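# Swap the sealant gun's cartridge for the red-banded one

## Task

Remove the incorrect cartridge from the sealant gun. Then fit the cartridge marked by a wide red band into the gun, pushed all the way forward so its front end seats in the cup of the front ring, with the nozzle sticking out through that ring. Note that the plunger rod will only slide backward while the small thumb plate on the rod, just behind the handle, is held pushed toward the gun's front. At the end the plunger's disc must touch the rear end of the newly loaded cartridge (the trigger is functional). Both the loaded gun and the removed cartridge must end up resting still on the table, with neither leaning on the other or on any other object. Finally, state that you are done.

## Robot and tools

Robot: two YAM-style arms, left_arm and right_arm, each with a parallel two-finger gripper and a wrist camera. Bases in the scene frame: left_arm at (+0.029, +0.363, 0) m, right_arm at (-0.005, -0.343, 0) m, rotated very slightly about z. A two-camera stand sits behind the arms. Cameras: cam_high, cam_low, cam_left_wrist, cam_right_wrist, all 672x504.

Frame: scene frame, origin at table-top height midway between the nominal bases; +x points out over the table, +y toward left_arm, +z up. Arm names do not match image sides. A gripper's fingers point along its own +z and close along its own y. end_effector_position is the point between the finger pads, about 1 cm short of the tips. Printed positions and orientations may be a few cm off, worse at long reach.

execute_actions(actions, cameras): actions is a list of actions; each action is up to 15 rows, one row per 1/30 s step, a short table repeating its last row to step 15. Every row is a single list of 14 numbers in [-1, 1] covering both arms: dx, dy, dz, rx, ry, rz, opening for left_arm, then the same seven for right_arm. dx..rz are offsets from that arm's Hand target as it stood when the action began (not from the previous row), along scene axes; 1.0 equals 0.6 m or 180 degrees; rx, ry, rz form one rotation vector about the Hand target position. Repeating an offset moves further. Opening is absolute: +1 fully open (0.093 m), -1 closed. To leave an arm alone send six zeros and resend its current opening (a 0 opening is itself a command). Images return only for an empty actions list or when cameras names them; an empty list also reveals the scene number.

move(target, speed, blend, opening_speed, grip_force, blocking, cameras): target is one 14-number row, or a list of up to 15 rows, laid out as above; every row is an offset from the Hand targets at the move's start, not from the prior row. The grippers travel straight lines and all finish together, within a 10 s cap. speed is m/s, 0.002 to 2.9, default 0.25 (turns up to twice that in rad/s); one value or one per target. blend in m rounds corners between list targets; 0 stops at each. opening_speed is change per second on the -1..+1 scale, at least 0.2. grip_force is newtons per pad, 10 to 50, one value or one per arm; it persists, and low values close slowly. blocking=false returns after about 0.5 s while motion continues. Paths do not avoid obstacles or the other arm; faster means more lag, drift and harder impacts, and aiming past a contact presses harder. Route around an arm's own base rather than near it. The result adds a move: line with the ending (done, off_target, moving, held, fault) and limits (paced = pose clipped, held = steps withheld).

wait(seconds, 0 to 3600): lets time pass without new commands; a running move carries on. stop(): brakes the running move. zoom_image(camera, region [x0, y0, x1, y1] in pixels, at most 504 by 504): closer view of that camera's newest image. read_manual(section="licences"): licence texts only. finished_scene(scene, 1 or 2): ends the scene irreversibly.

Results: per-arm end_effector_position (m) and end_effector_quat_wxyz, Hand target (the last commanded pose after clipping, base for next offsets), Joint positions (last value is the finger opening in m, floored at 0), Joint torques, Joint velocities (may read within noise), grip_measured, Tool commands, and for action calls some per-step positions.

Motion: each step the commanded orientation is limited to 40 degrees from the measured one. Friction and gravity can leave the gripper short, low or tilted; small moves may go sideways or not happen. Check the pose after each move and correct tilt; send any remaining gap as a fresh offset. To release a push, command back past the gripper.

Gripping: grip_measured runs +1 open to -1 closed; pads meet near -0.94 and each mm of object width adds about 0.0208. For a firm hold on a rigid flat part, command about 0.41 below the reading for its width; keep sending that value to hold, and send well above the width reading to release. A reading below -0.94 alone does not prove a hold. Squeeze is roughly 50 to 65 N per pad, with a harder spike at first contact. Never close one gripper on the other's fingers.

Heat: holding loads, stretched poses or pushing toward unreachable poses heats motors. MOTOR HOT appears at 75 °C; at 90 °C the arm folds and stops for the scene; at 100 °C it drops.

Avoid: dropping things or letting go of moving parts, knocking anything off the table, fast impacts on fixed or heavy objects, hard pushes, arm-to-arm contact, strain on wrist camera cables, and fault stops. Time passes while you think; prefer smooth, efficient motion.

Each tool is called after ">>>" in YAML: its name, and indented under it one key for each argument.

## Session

>>> execute_actions:
  actions: []

>>> zoom_image:
  camera: "cam_high"
  region: [60, 0, 660, 340]

Scene clock: 0.00 s.
left_arm: end_effector_position=(+0.4032, +0.3550, +0.1139) grip_measured=+1.000 end_effector_quat_wxyz=(+0.654, +0.002, +0.757, +0.004) | right_arm: end_effector_position=(+0.3524, -0.3682, +0.0939) grip_measured=+1.000 end_effector_quat_wxyz=(+0.615, +0.041, +0.785, -0.060)
Joint positions: left_arm=[-0.043 1.599 0.226 1.228 -0.047 0.002 0.093] | right_arm=[0.026 1.539 0.188 1.111 0.141 -0.01 0.093]
Joint velocities: within noise
Joint torques (N m): no reading
Heat: left arm: 32 °C; right arm: 33 °C.
Hand target: left_arm +0.4044, +0.3550, +0.1160; +0.656, +0.002, +0.755, +0.004 | right_arm +0.3537, -0.3682, +0.0956; +0.617, +0.041, +0.784, -0.060
Tool commands: left_gripper/opening=+1.0 right_gripper/opening=+1.0

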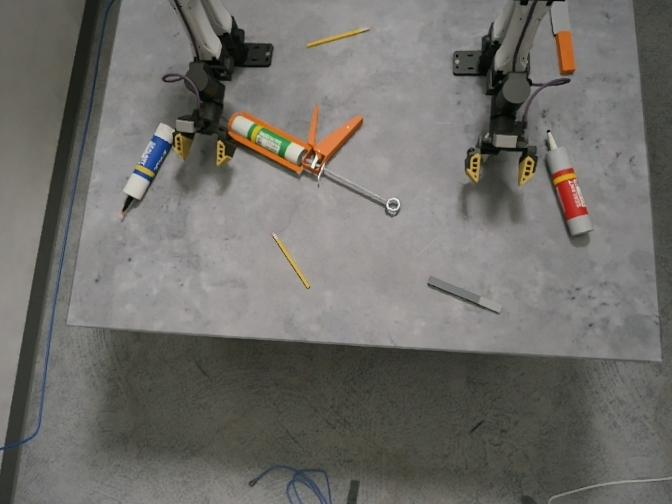

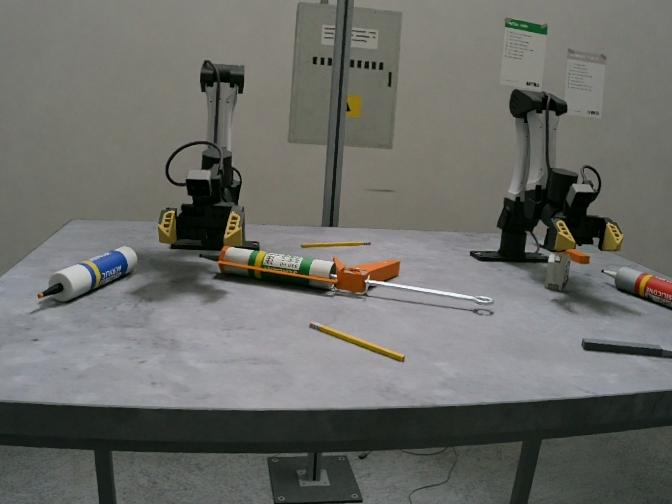

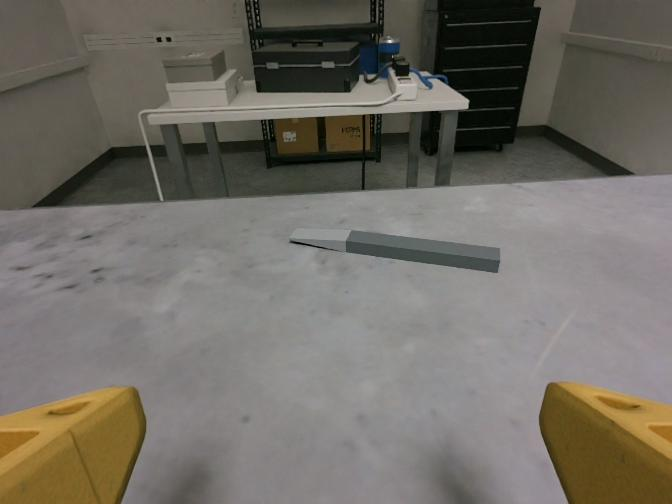

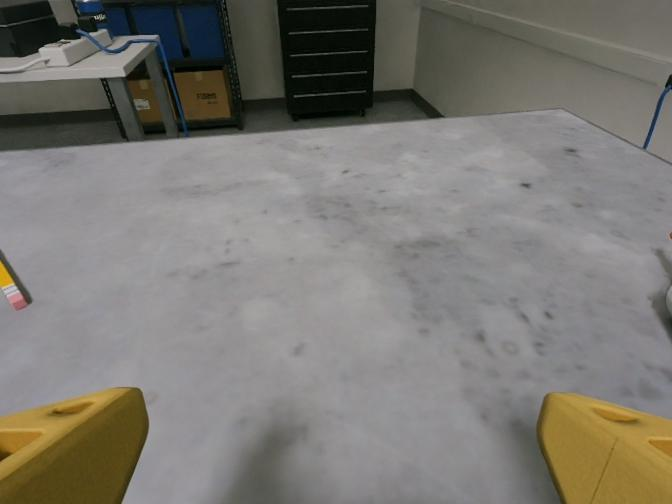

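Region (60, 0, 660, 340) is 600x340 pixels. A region can be at most 504 by 504 pixels.

>>> zoom_image:
  camera: "cam_high"
  region: [210, 90, 420, 230]

>>> zoom_image:
  camera: "cam_high"
  region: [420, 0, 660, 260]

>>> zoom_image:
  camera: "cam_low"
  region: [180, 210, 520, 340]

Scaled by 2.400.

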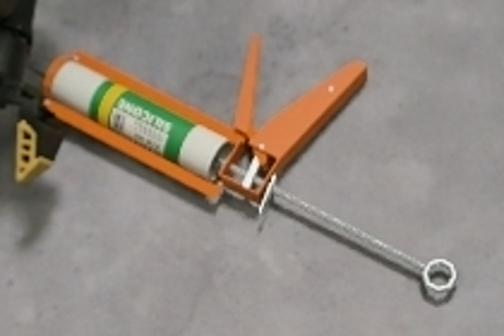

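Scaled by 1.938.

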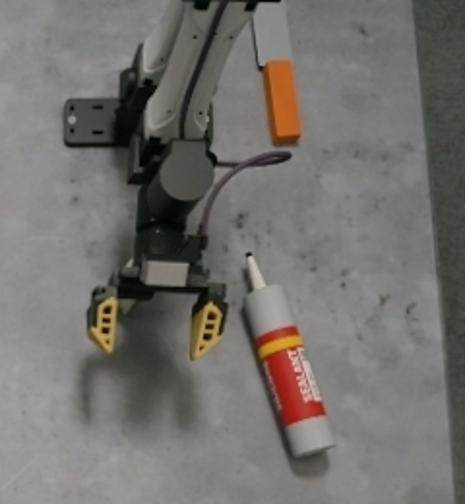

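Scaled by 1.482.

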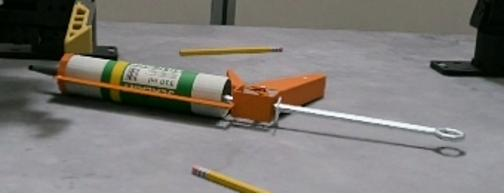

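>>> move:
  target: [0.043,-0.408,0.023,-0.2588,0.4008,0.2962,1,0.02,0.49,0.074,-0.204,0.4014,0.3312,1]
  speed: 0.25
  cameras: ["all"]

Scene clock: 6.80 s.
left_arm: end_effector_position=(+0.4284, +0.1099, +0.1330) grip_measured=+1.000 end_effector_quat_wxyz=(+0.022, -0.528, +0.848, -0.038) | right_arm: end_effector_position=(+0.3664, -0.0762, +0.1494) grip_measured=+1.000 end_effector_quat_wxyz=(+0.046, -0.532, +0.845, -0.001)
Joint positions: left_arm=[-0.568 2.387 2.471 -1.566 -0.007 -1.682 0.093] | right_arm=[0.656 2.302 2.388 -1.566 0.008 -0.498 0.093]
Joint torques (N m): left_arm=[0.46 -10 6.95 0.42 0.04 -0.14] | right_arm=[0.35 -9.35 8.01 0.46 -0.24 -0.06]
Heat: left arm: 33 °C; right arm: 34 °C.
Hand target: left_arm +0.4303, +0.1102, +0.1299; +0.000, -0.537, +0.843, +0.000 | right_arm +0.3656, -0.0741, +0.1400; +0.000, -0.537, +0.843, +0.000
Off the commanded pose: left_arm 0.004 m, 5 deg | right_arm 0.010 m, 5 deg.
joint sent to its limit (left arm) — joint 4 (wrist pitch), lower limit. The joint targets are off in orientation, not in position.
joint sent to its limit (right arm) — joint 4 (wrist pitch), lower limit. The joint targets are off in orientation, not in position.
move: off_target (left_arm, right_arm)

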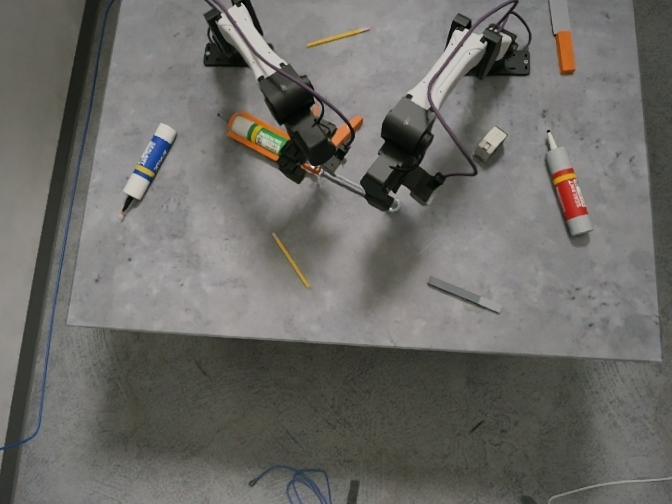

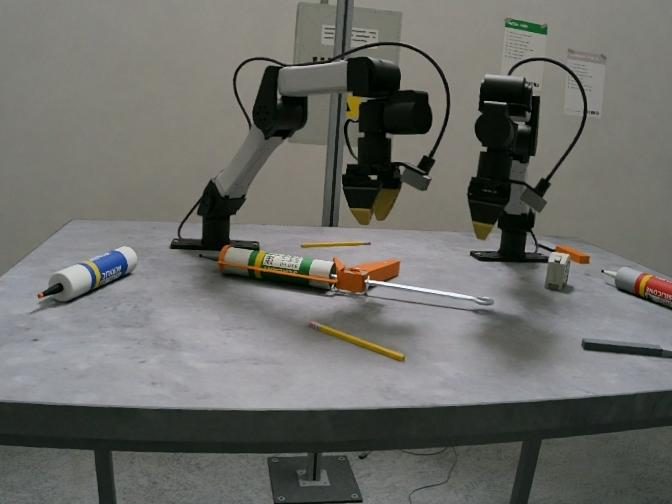

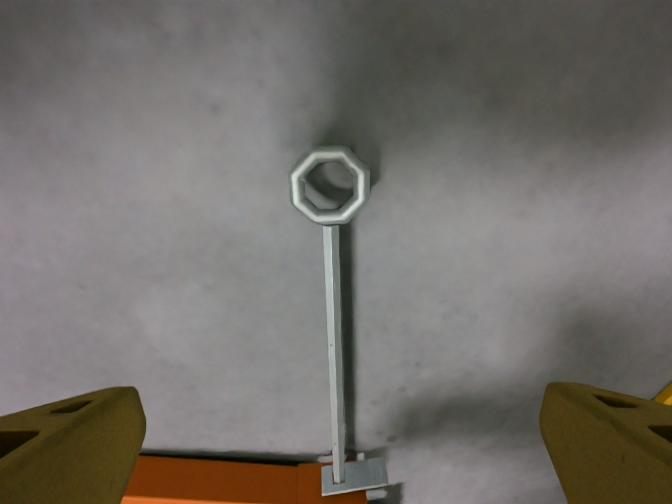

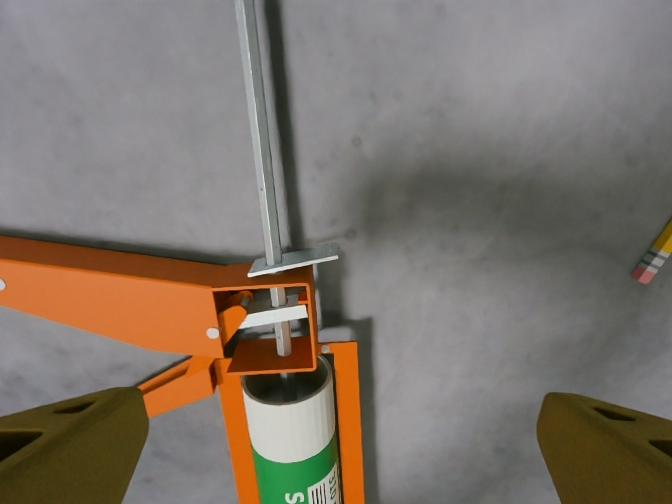

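>>> move:
  target: [0.0243,0.0295,-0.105,0,0,0.003,0.3,0.0035,0.0353,-0.099,0,0,0.003,-1]
  speed: 0.2
  cameras: ["cam_left_wrist","cam_right_wrist"]

Scene clock: 9.23 s.
left_arm: end_effector_position=(+0.4419, +0.1306, +0.0697) grip_measured=+0.302 end_effector_quat_wxyz=(+0.000, -0.547, +0.837, +0.005) | right_arm: end_effector_position=(+0.3624, -0.0590, +0.0891) grip_measured=-0.976 end_effector_quat_wxyz=(-0.004, -0.544, +0.839, -0.004)
Joint positions: left_arm=[-0.515 2.465 2.357 -1.471 -0.004 -1.672 0.06] | right_arm=[0.69 2.417 2.347 -1.509 0.007 -0.49 0]
Joint torques (N m): left_arm=[0.05 -11.28 6.16 0.43 0.01 0.13] | right_arm=[0.24 -10.39 8.13 0.64 -0.23 0.13]
Heat: left arm: 33 °C; right arm: 35 °C.
Hand target: left_arm +0.4449, +0.1280, +0.0667; +0.000, -0.541, +0.841, +0.000 | right_arm +0.3677, -0.0529, +0.0805; -0.001, -0.541, +0.841, +0.000
Off the commanded pose: left_arm 0.005 m, 1 deg | right_arm 0.012 m, 1 deg.
move: off_target (right_arm)

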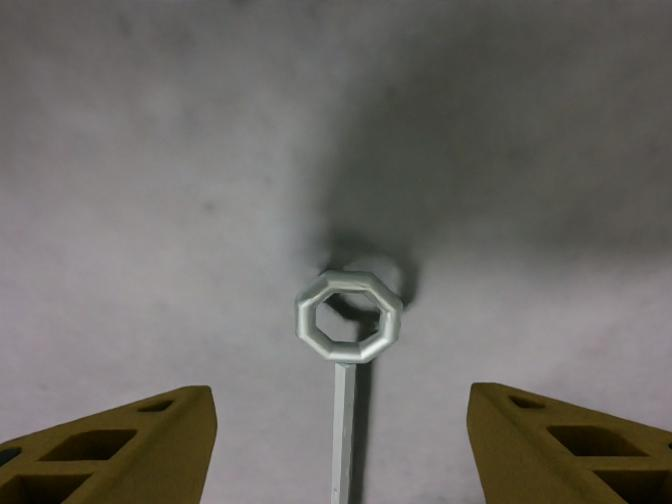

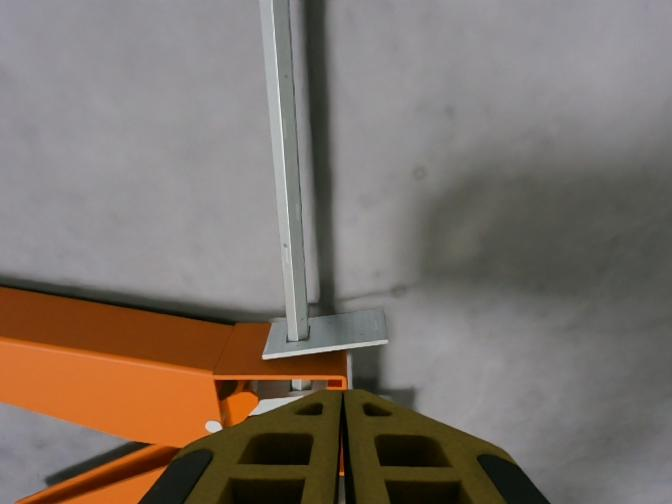

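>>> move:
  target:
    - [0.001,-0.0017,-0.086,0,0,0,0.3,0.015,0.006,0,0,0,0,-1]
    - [0.001,-0.0017,-0.086,0,0,0,0.3,0.015,0.002,-0.084,0,0,0,-1]
  speed: 0.1
  blend: 0.005
  cameras: ["cam_left_wrist","cam_right_wrist"]

Scene clock: 11.73 s.
left_arm: end_effector_position=(+0.4467, +0.1279, +0.0217) grip_measured=+0.302 end_effector_quat_wxyz=(+0.004, -0.547, +0.837, -0.002) | right_arm: end_effector_position=(+0.3747, -0.0520, +0.0359) grip_measured=-0.976 end_effector_quat_wxyz=(-0.001, -0.543, +0.840, -0.004)
Joint positions: left_arm=[-0.515 2.465 2.166 -1.265 -0.004 -1.672 0.06] | right_arm=[0.686 2.471 2.234 -1.337 0.007 -0.49 0]
Joint torques (N m): left_arm=[-0.08 -11.47 4.86 0.46 0.02 0.13] | right_arm=[-0.27 -12.94 5.7 0.66 -0.23 0.01]
Heat: left arm: 34 °C; right arm: 35 °C.
Hand target: left_arm +0.4455, +0.1270, +0.0151; +0.000, -0.541, +0.841, +0.000 | right_arm +0.3768, -0.0518, +0.0302; -0.001, -0.541, +0.841, +0.000
Off the commanded pose: left_arm 0.007 m, 1 deg | right_arm 0.006 m, 0 deg.
move: done

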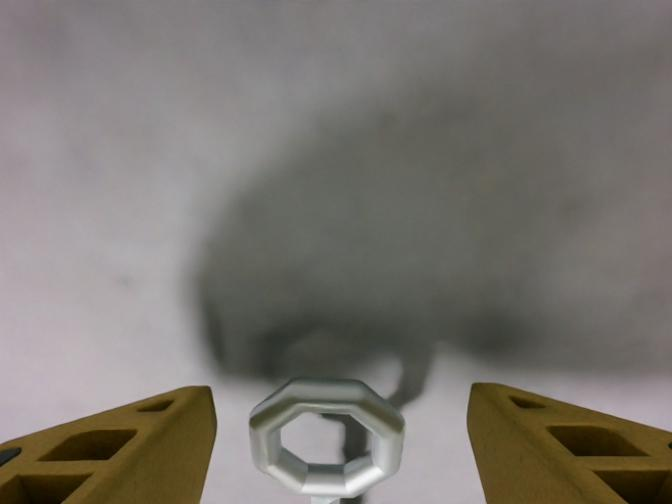

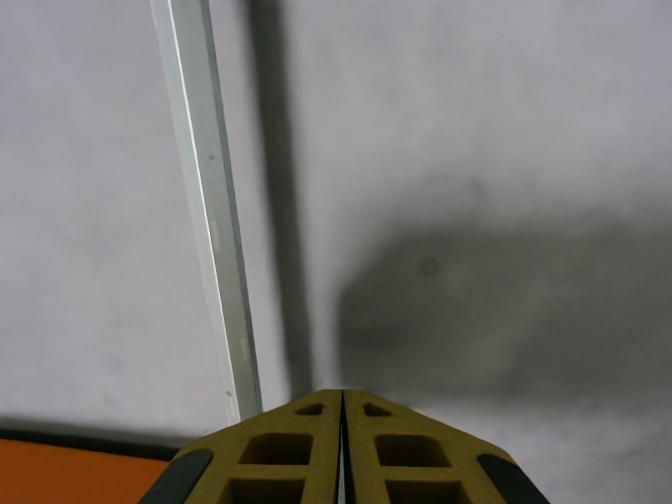

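>>> move:
  target:
    - [-0.005,0.0023,0.007,0,0,0.0,0.3,0,0,0,0,0,0,-1]
    - [-0.005,0.0023,0.007,0,0,0.0,-0.8,0,0,0,0,0,0,-1]
    - [-0.005,0.0023,0.007,0,0,0.0,-0.8,-0.02,-0.048,0.01,0,0,0,-1]
  speed: 0.06
  opening_speed: 0.8
  cameras: ["cam_left_wrist","cam_right_wrist"]

Scene clock: 16.13 s.
left_arm: end_effector_position=(+0.4413, +0.1249, +0.0160) grip_measured=-0.384 end_effector_quat_wxyz=(-0.008, -0.545, +0.838, -0.001) | right_arm: end_effector_position=(+0.3647, -0.0664, +0.0240) grip_measured=-0.976 end_effector_quat_wxyz=(+0.002, -0.545, +0.838, +0.010)
Joint positions: left_arm=[-0.519 2.465 2.144 -1.254 0.015 -1.672 0.027] | right_arm=[0.665 2.374 2.013 -1.205 -0.02 -0.518 0]
Joint torques (N m): left_arm=[0.24 -13.12 5.24 0.33 -0.14 0.12] | right_arm=[-1.39 -16.25 4.97 0.22 0 -0.06]
Heat: left arm: 35 °C; right arm: 38 °C.
Hand target: left_arm +0.4424, +0.1282, +0.0193; +0.000, -0.541, +0.841, +0.000 | right_arm +0.3647, -0.0805, +0.0362; -0.001, -0.541, +0.841, +0.000
Off the commanded pose: left_arm 0.005 m, 1 deg | right_arm 0.019 m, 1 deg.
move: off_target (right_arm)

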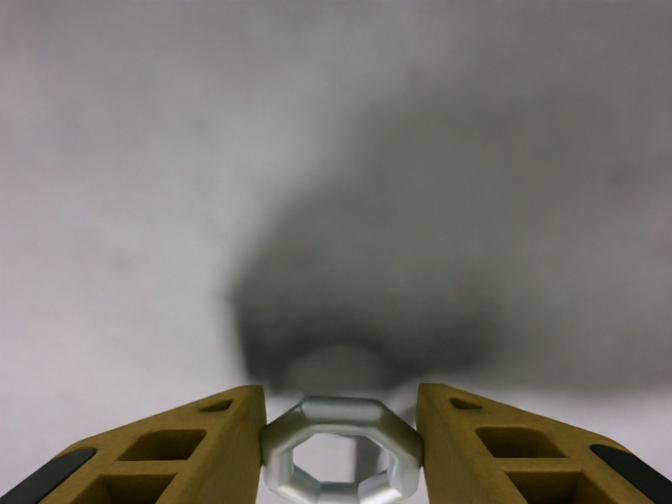

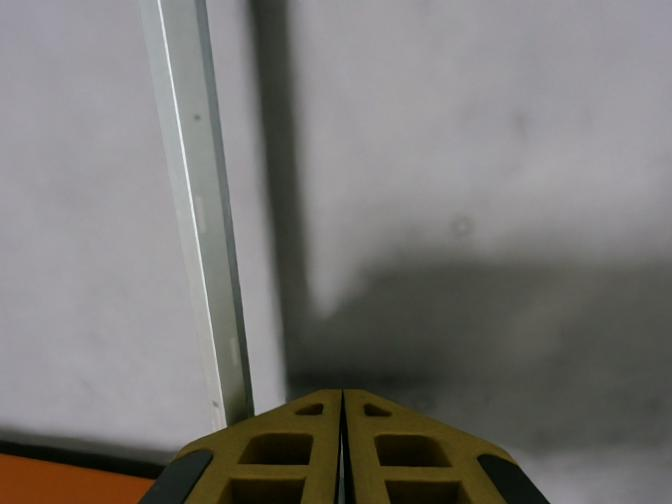

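>>> move:
  target:
    - [0.0325,0.0767,0,0,0,0.0,-0.9,-0.004,-0.01,0.0,0,0,0,-1]
  speed: 0.06
  cameras: ["cam_left_wrist","cam_right_wrist","cam_high"]

Scene clock: 17.63 s.
left_arm: end_effector_position=(+0.4461, +0.1341, +0.0129) grip_measured=-0.383 end_effector_quat_wxyz=(-0.049, -0.538, +0.841, -0.026) | right_arm: end_effector_position=(+0.3678, -0.0585, +0.0246) grip_measured=-0.976 end_effector_quat_wxyz=(+0.024, -0.549, +0.835, +0.027)
Joint positions: left_arm=[-0.463 2.465 2.127 -1.239 0.112 -1.602 0.027] | right_arm=[0.663 2.354 1.979 -1.143 -0.052 -0.528 0]
Joint torques (N m): left_arm=[3.96 -14.3 4.57 0.2 -0.95 0.47] | right_arm=[-1.87 -16.4 4.72 -0.17 0.26 -0.03]
Heat: left arm: 36 °C; right arm: 39 °C.
Hand target: left_arm +0.4619, +0.1742, +0.0194; +0.000, -0.541, +0.841, +0.000 | right_arm +0.3623, -0.0864, +0.0361; -0.001, -0.542, +0.841, +0.000
Off the commanded pose: left_arm 0.044 m, 6 deg | right_arm 0.031 m, 4 deg.
move: off_target (left_arm, right_arm)
Images, in order (width x height): cam_high 672x504, cam_left_wrist 672x504, cam_right_wrist 672x504.

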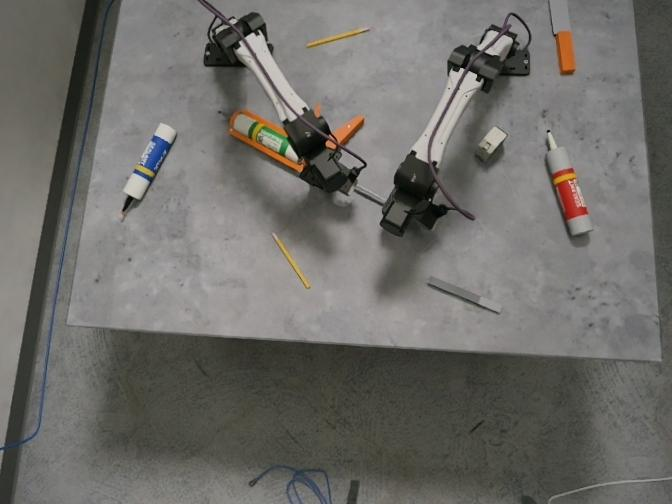

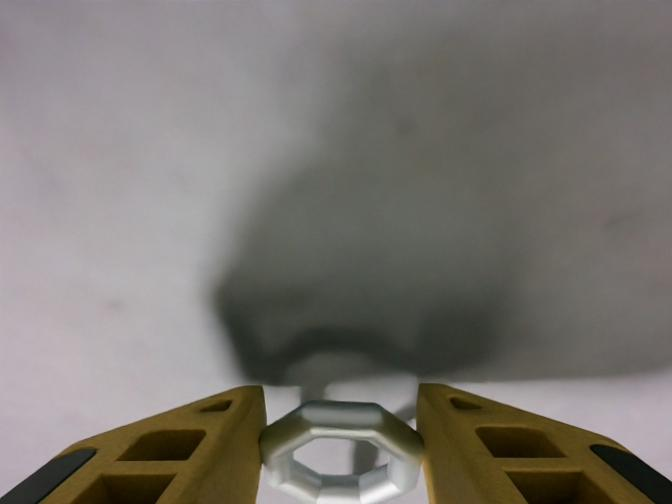

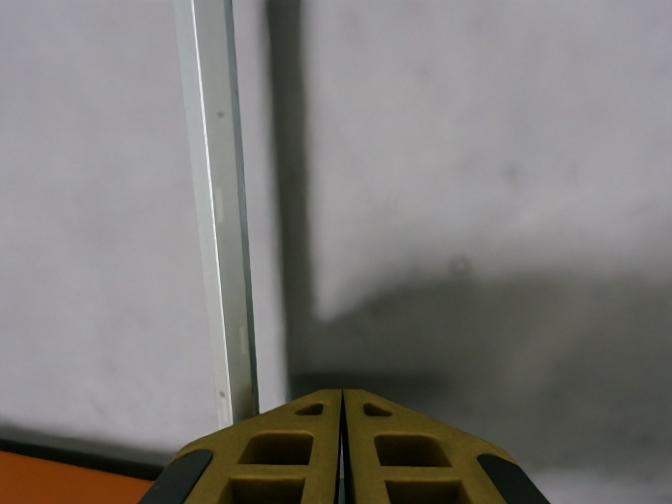

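>>> move:
  target:
    - [-0.027,-0.068,0.004,0,0,0.0,-0.9,0.014,0.06,0.0,0,0,0,-1]
    - [-0.027,-0.068,0.004,0,0,0.0,-0.9,0.014,0.06,0.16,0,0,0,-1]
    - [-0.027,-0.068,0.004,0,0,0.0,-0.9,-0.09,-0.08,0.16,0,0,0,0.6]
  speed: 0.15
  blend: 0.005
  cameras: ["cam_left_wrist","cam_right_wrist","cam_high"]

Scene clock: 21.33 s.
left_arm: end_effector_position=(+0.4435, +0.1350, +0.0127) grip_measured=-0.383 end_effector_quat_wxyz=(-0.011, -0.542, +0.840, +0.003) | right_arm: end_effector_position=(+0.3058, -0.1342, +0.1225) grip_measured=+0.598 end_effector_quat_wxyz=(-0.022, -0.538, +0.842, +0.001)
Joint positions: left_arm=[-0.498 2.465 2.131 -1.252 0.016 -1.643 0.027] | right_arm=[0.62 2.014 1.824 -1.425 -0.004 -0.547 0.074]
Joint torques (N m): left_arm=[-0.39 -13.15 6.91 0.21 -0.14 -0.05] | right_arm=[-0.08 -13.14 5.59 0.57 -0.14 -0.08]
Heat: left arm: 37 °C; right arm: 41 °C.
Hand target: left_arm +0.4458, +0.1335, +0.0218; +0.000, -0.541, +0.841, +0.000 | right_arm +0.3083, -0.1346, +0.1321; -0.001, -0.541, +0.841, +0.000
Off the commanded pose: left_arm 0.009 m, 1 deg | right_arm 0.010 m, 3 deg.
move: off_target (right_arm); target 3's new opening was sent with right_arm's hand 0.010 m and 3 deg from that target
Images, in order (width x height): cam_high 672x504, cam_left_wrist 672x504, cam_right_wrist 672x504.

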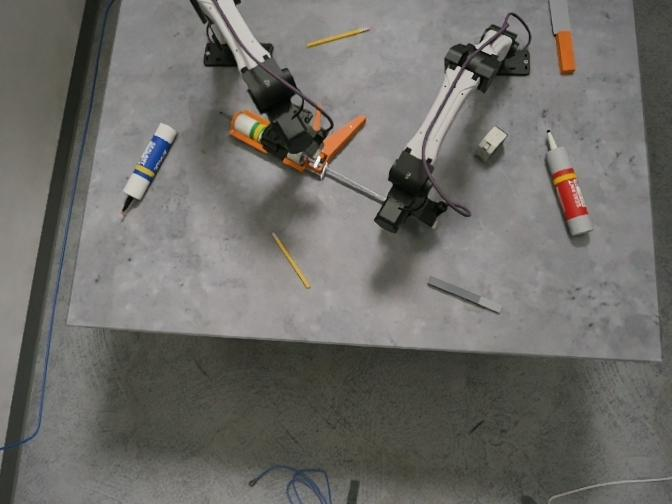

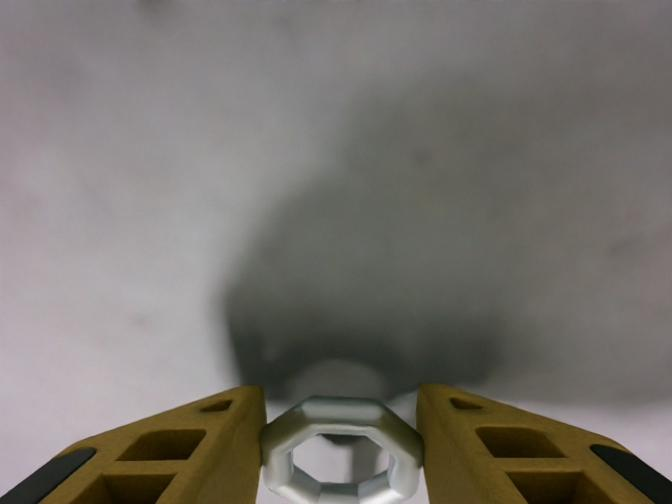

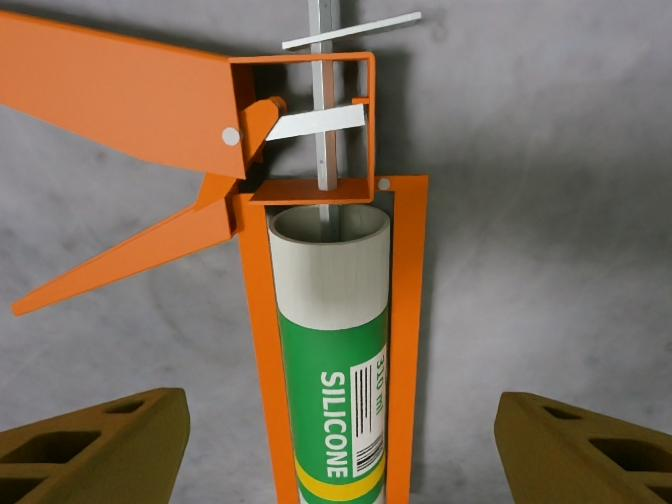

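>>> move:
  target:
    - [0,0,0,0,0,0.0,-0.9,0.1025,0.158,-0.02,0,0,0.012,-1]
    - [0,0,0,0,0,0.0,-0.9,0.1025,0.158,-0.172,0,0,0.012,-1]
  speed: 0.15
  cameras: ["cam_right_wrist","cam_low"]

>>> zoom_image:
  camera: "cam_low"
  region: [280, 220, 500, 330]

Scene clock: 25.43 s.
left_arm: end_effector_position=(+0.4435, +0.1350, +0.0127) grip_measured=-0.383 end_effector_quat_wxyz=(-0.011, -0.542, +0.840, +0.003) | right_arm: end_effector_position=(+0.3676, -0.0421, +0.0438) grip_measured=-0.976 end_effector_quat_wxyz=(+0.005, -0.559, +0.829, +0.002)
Joint positions: left_arm=[-0.498 2.465 2.131 -1.252 0.016 -1.643 0.027] | right_arm=[0.708 2.454 2.234 -1.34 -0.004 -0.509 0]
Joint torques (N m): left_arm=[-0.38 -13.14 6.86 0.21 -0.16 -0.06] | right_arm=[0.39 -10.56 6.8 0.71 -0.14 0.12]
Heat: left arm: 38 °C; right arm: 41 °C.
Hand target: left_arm +0.4458, +0.1335, +0.0218; +0.000, -0.541, +0.841, +0.000 | right_arm +0.3698, -0.0397, +0.0289; -0.001, -0.557, +0.830, +0.000
Off the commanded pose: left_arm 0.010 m, 1 deg | right_arm 0.015 m, 1 deg.
move: off_target (right_arm)
Images, in order (width x height): cam_low 672x504, cam_right_wrist 672x504.

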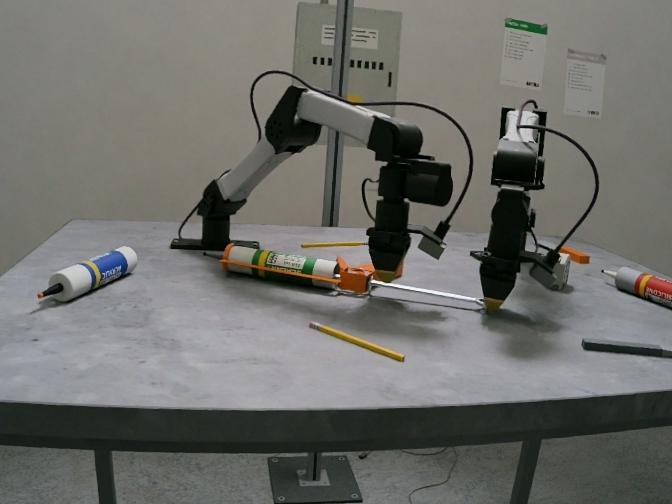

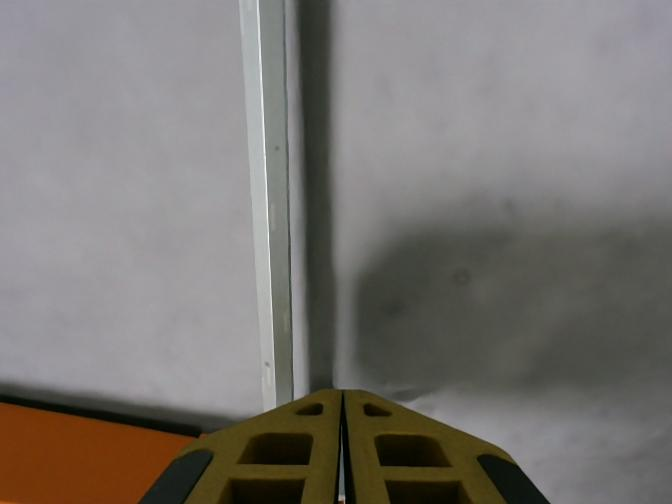

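Scaled by 2.291.

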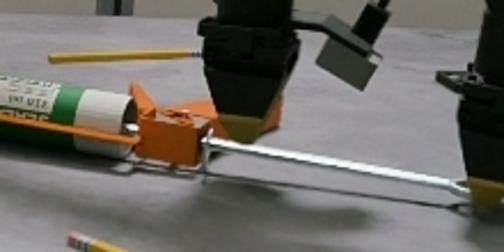

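>>> move:
  target:
    - [0,0,0,0,0,0.0,-0.9,0.0155,-0.0065,0.01,0,0,0.0,-1]
    - [0,0,0,0,0,0.0,-0.9,0.0155,-0.0065,-0.015,0,0,0,-1]
    - [0,0,0,0,0,0.0,-0.9,-0.0025,-0.0495,-0.01,0,0,0,-1]
  speed: 0.08
  cameras: ["cam_right_wrist","cam_low","cam_high"]

>>> zoom_image:
  camera: "cam_low"
  region: [280, 220, 500, 330]

Scene clock: 28.03 s.
left_arm: end_effector_position=(+0.4431, +0.1340, +0.0134) grip_measured=-0.383 end_effector_quat_wxyz=(-0.010, -0.542, +0.840, +0.003) | right_arm: end_effector_position=(+0.3691, -0.0568, +0.0195) grip_measured=-0.976 end_effector_quat_wxyz=(+0.007, -0.559, +0.829, +0.007)
Joint positions: left_arm=[-0.501 2.465 2.133 -1.255 0.015 -1.646 0.027] | right_arm=[0.678 2.41 2.059 -1.205 -0.014 -0.538 0]
Joint torques (N m): left_arm=[-0.18 -13.16 6.6 0.17 -0.14 -0.03] | right_arm=[-1.24 -15.09 4.51 0.35 -0.06 -0.08]
Heat: left arm: 39 °C; right arm: 42 °C.
Hand target: left_arm +0.4457, +0.1335, +0.0218; +0.000, -0.541, +0.841, +0.000 | right_arm +0.3683, -0.0695, +0.0229; -0.001, -0.557, +0.830, +0.000
Off the commanded pose: left_arm 0.009 m, 1 deg | right_arm 0.013 m, 1 deg.
move: off_target (right_arm)
Images, in order (width x height): cam_high 672x504, cam_low 672x504, cam_right_wrist 672x504.

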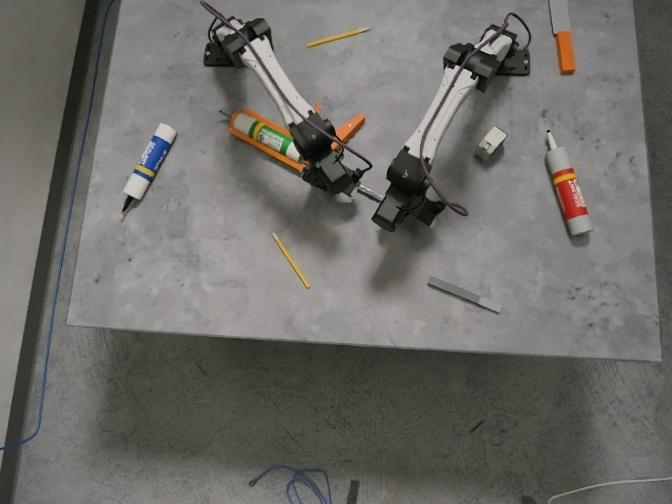

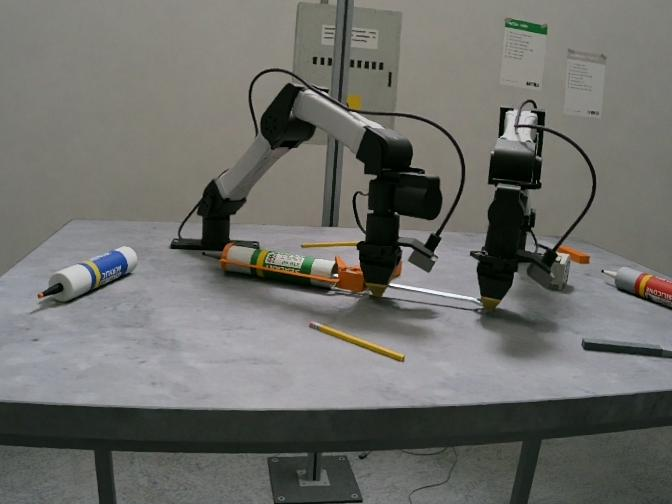

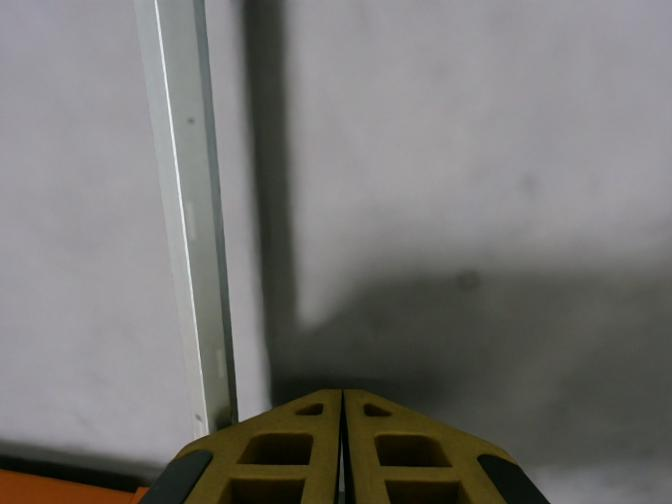

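Scaled by 2.291.

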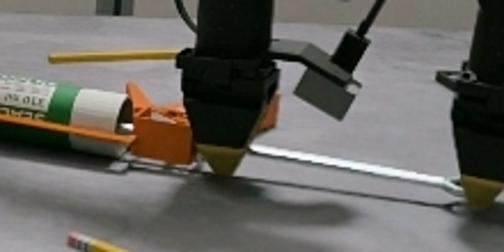

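>>> move:
  target:
    - [0.0165,0.038,0,0,0,0.0,-0.9,-0.006,-0.01,0.012,0,0,0,-1]
  speed: 0.05
  cameras: ["cam_right_wrist","cam_low","cam_left_wrist"]

>>> zoom_image:
  camera: "cam_low"
  region: [280, 220, 500, 330]

Scene clock: 29.23 s.
left_arm: end_effector_position=(+0.4446, +0.1344, +0.0137) grip_measured=-0.383 end_effector_quat_wxyz=(-0.028, -0.540, +0.841, -0.009) | right_arm: end_effector_position=(+0.3688, -0.0573, +0.0206) grip_measured=-0.976 end_effector_quat_wxyz=(+0.014, -0.561, +0.827, +0.011)
Joint positions: left_arm=[-0.483 2.465 2.133 -1.25 0.058 -1.623 0.027] | right_arm=[0.675 2.389 2.025 -1.177 -0.021 -0.547 0]
Joint torques (N m): left_arm=[2.48 -13.86 5.56 0.24 -0.49 0.29] | right_arm=[-1.47 -16.09 4.67 0.08 0.01 -0.06]
Heat: left arm: 40 °C; right arm: 43 °C.
Hand target: left_arm +0.4556, +0.1562, +0.0218; +0.000, -0.541, +0.841, +0.000 | right_arm +0.3647, -0.0754, +0.0302; -0.001, -0.557, +0.830, +0.000
Off the commanded pose: left_arm 0.026 m, 3 deg | right_arm 0.021 m, 2 deg.
move: off_target (left_arm, right_arm)
Images, in order (width x height): cam_low 672x504, cam_left_wrist 672x504, cam_right_wrist 672x504.

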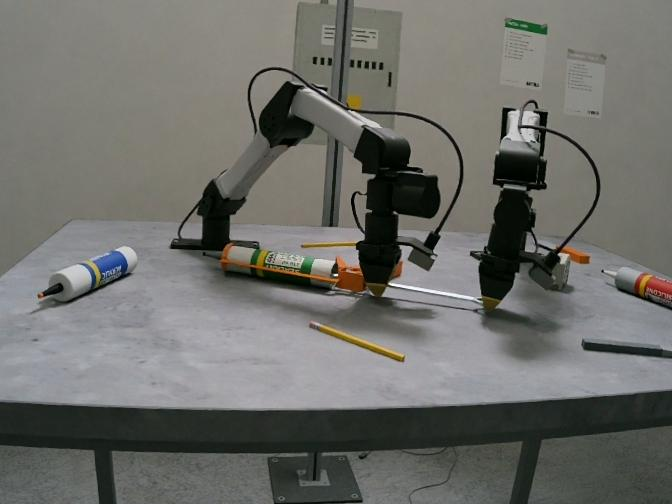

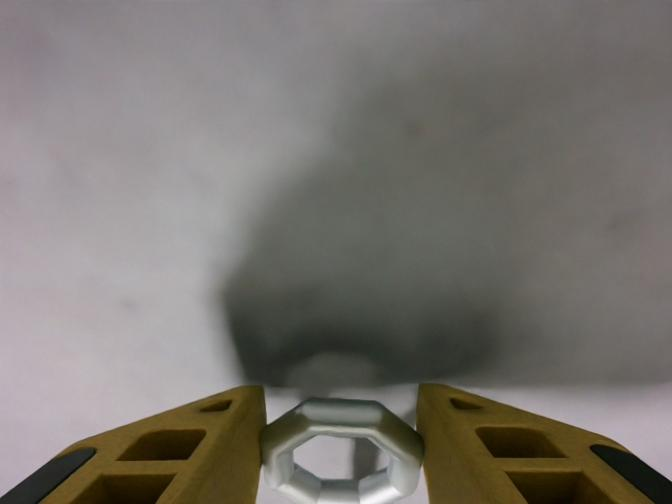

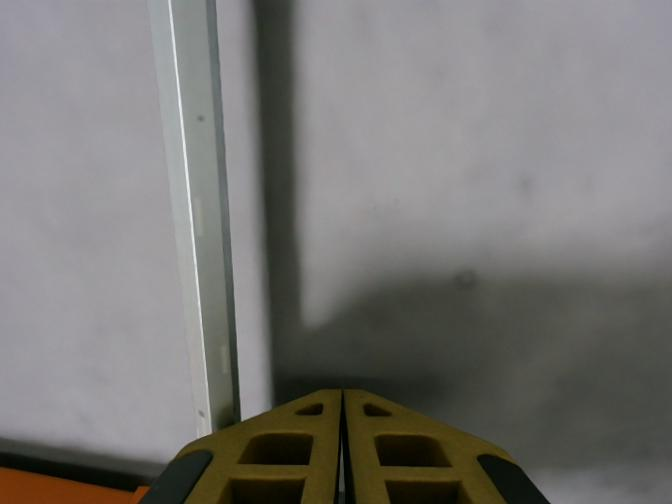

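Scaled by 2.291.

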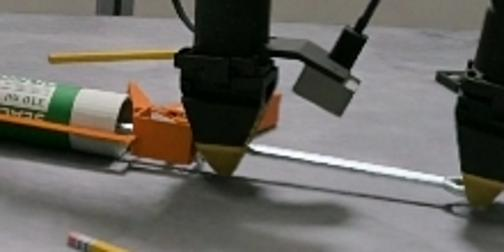

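>>> move:
  target:
    - [0,0,0,0,0,0.0,-0.9,-0.008,-0.02,0.008,0,0,0,-1]
    - [0.0165,0.038,0,0,0,0.0,-0.9,-0.016,-0.035,0.008,0,0,0,-1]
  speed: 0.05
  cameras: ["cam_right_wrist","cam_low","cam_high"]

>>> zoom_image:
  camera: "cam_low"
  region: [280, 220, 500, 330]

Scene clock: 31.27 s.
left_arm: end_effector_position=(+0.4540, +0.1507, +0.0139) grip_measured=-0.383 end_effector_quat_wxyz=(-0.037, -0.536, +0.843, -0.018) | right_arm: end_effector_position=(+0.3603, -0.0721, +0.0228) grip_measured=-0.976 end_effector_quat_wxyz=(+0.020, -0.562, +0.827, +0.020)
Joint positions: left_arm=[-0.435 2.465 2.133 -1.248 0.082 -1.567 0.027] | right_arm=[0.653 2.304 1.885 -1.111 -0.039 -0.57 0]
Joint torques (N m): left_arm=[2.76 -13.81 5.56 0.2 -0.72 0.22] | right_arm=[-1.84 -16.1 4.78 -0.11 0.16 -0.08]
Heat: left arm: 40 °C; right arm: 44 °C.
Hand target: left_arm +0.4655, +0.1790, +0.0218; +0.000, -0.541, +0.841, +0.000 | right_arm +0.3551, -0.0964, +0.0350; -0.001, -0.557, +0.830, +0.000
Off the commanded pose: left_arm 0.032 m, 5 deg | right_arm 0.028 m, 3 deg.
move: off_target (left_arm, right_arm)
Images, in order (width x height): cam_high 672x504, cam_low 672x504, cam_right_wrist 672x504.

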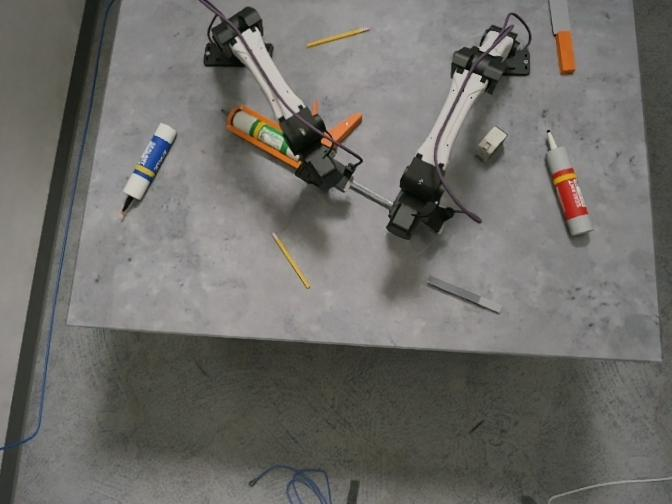

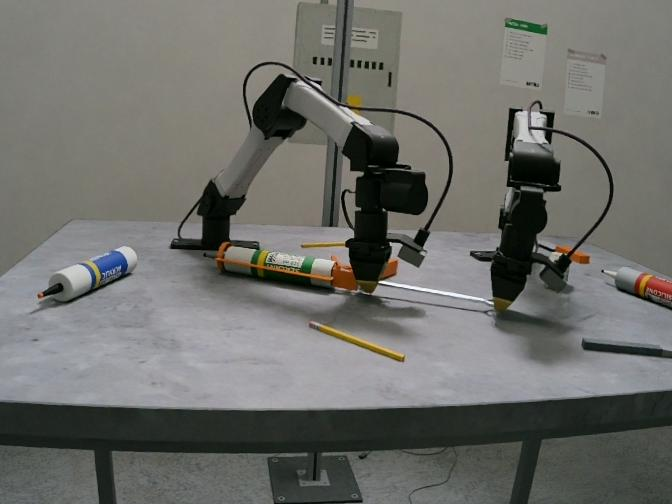

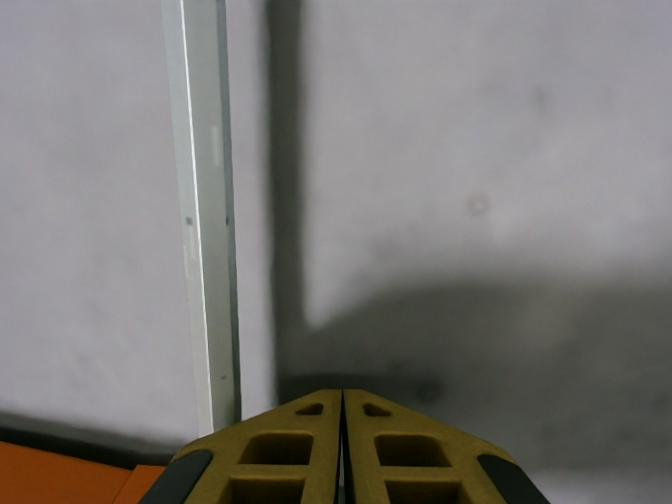

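Scaled by 2.291.

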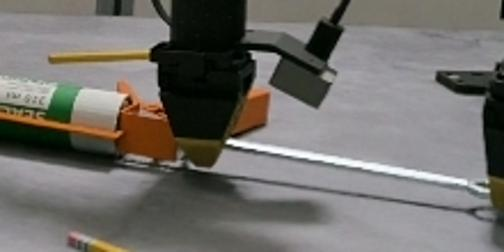

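>>> move:
  target:
    - [0.0165,0.038,0,0,0,0.0,-0.9,0,0,0.0,0,0,0,-1]
  speed: 0.06
  cameras: ["cam_right_wrist","cam_high"]

Scene clock: 33.80 s.
left_arm: end_effector_position=(+0.4583, +0.1616, +0.0143) grip_measured=-0.383 end_effector_quat_wxyz=(-0.048, -0.536, +0.843, -0.025) | right_arm: end_effector_position=(+0.3644, -0.0658, +0.0240) grip_measured=-0.976 end_effector_quat_wxyz=(+0.034, -0.562, +0.826, +0.029)
Joint positions: left_arm=[-0.401 2.465 2.133 -1.252 0.107 -1.534 0.027] | right_arm=[0.653 2.302 1.885 -1.083 -0.055 -0.57 0]
Joint torques (N m): left_arm=[4.18 -13.7 5.7 0.18 -0.92 0.44] | right_arm=[-1.83 -15.84 4.97 -0.34 0.28 -0.09]
Heat: left arm: 41 °C; right arm: 46 °C.
Hand target: left_arm +0.4754, +0.2019, +0.0218; +0.000, -0.541, +0.841, +0.000 | right_arm +0.3552, -0.0964, +0.0351; +0.000, -0.557, +0.830, +0.000
Off the commanded pose: left_arm 0.044 m, 6 deg | right_arm 0.034 m, 5 deg.
move: off_target (left_arm)
Images, in order (width x height): cam_high 672x504, cam_right_wrist 672x504.

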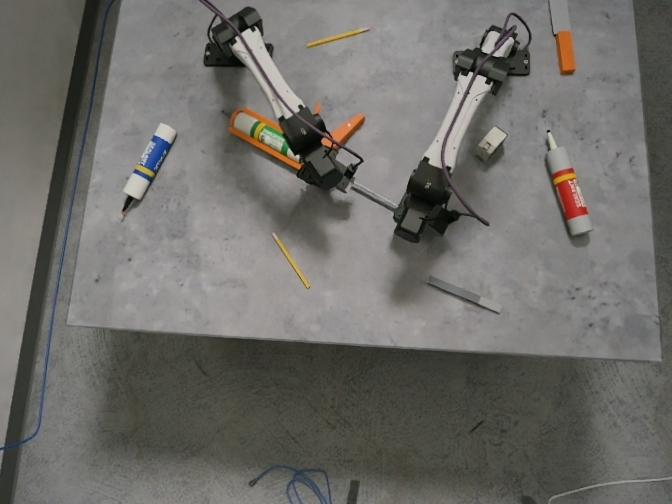

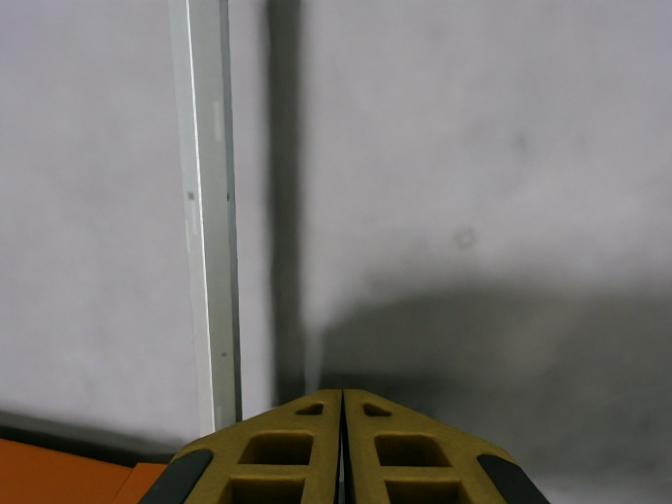

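>>> move:
  target:
    - [-0.0285,-0.067,0.008,0,0,0.0,-0.9,0.025,0.085,0.0,0,0,0,-1]
    - [-0.0285,-0.067,0.008,0,0,0.0,-0.9,0.025,0.085,0.15,0,0,0,-1]
    - [-0.0285,-0.067,0.008,0,0,0.0,-0.9,-0.1135,-0.151,0.15,0,0,0,0.6]
  speed: 0.18
  blend: 0.005
  cameras: ["cam_right_wrist","cam_high"]

Scene clock: 37.43 s.
left_arm: end_effector_position=(+0.4572, +0.1653, +0.0134) grip_measured=-0.383 end_effector_quat_wxyz=(-0.008, -0.540, +0.842, +0.008) | right_arm: end_effector_position=(+0.2849, -0.1869, +0.1179) grip_measured=+0.598 end_effector_quat_wxyz=(-0.020, -0.554, +0.832, +0.002)
Joint positions: left_arm=[-0.431 2.465 2.133 -1.261 0.006 -1.571 0.027] | right_arm=[0.524 1.827 1.552 -1.337 0 -0.681 0.074]
Joint torques (N m): left_arm=[-0.53 -14.02 6.64 0.17 -0.08 -0.14] | right_arm=[-0.12 -11.22 5.61 0.58 -0.18 -0.07]
Heat: left arm: 42 °C; right arm: 48 °C.
Hand target: left_arm +0.4584, +0.1617, +0.0266; +0.000, -0.541, +0.841, +0.000 | right_arm +0.2871, -0.1870, +0.1250; -0.001, -0.557, +0.830, +0.000
Off the commanded pose: left_arm 0.014 m, 1 deg | right_arm 0.007 m, 2 deg.
move: off_target (left_arm)
Images, in order (width x height): cam_high 672x504, cam_right_wrist 672x504.

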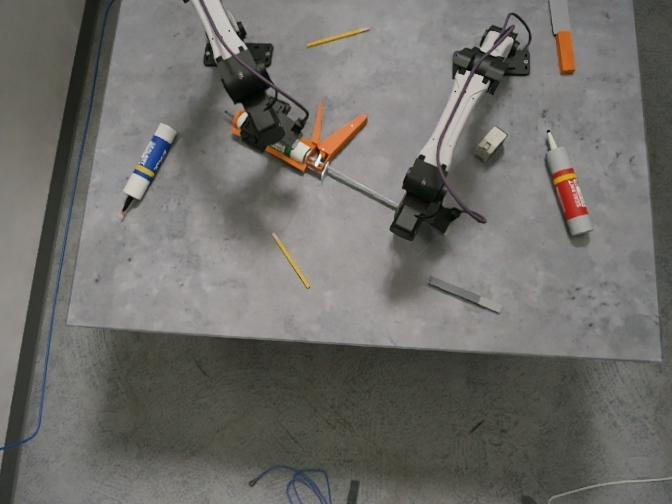

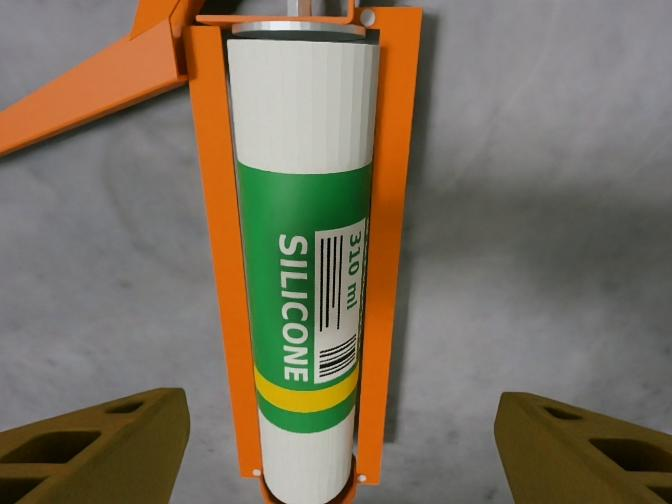

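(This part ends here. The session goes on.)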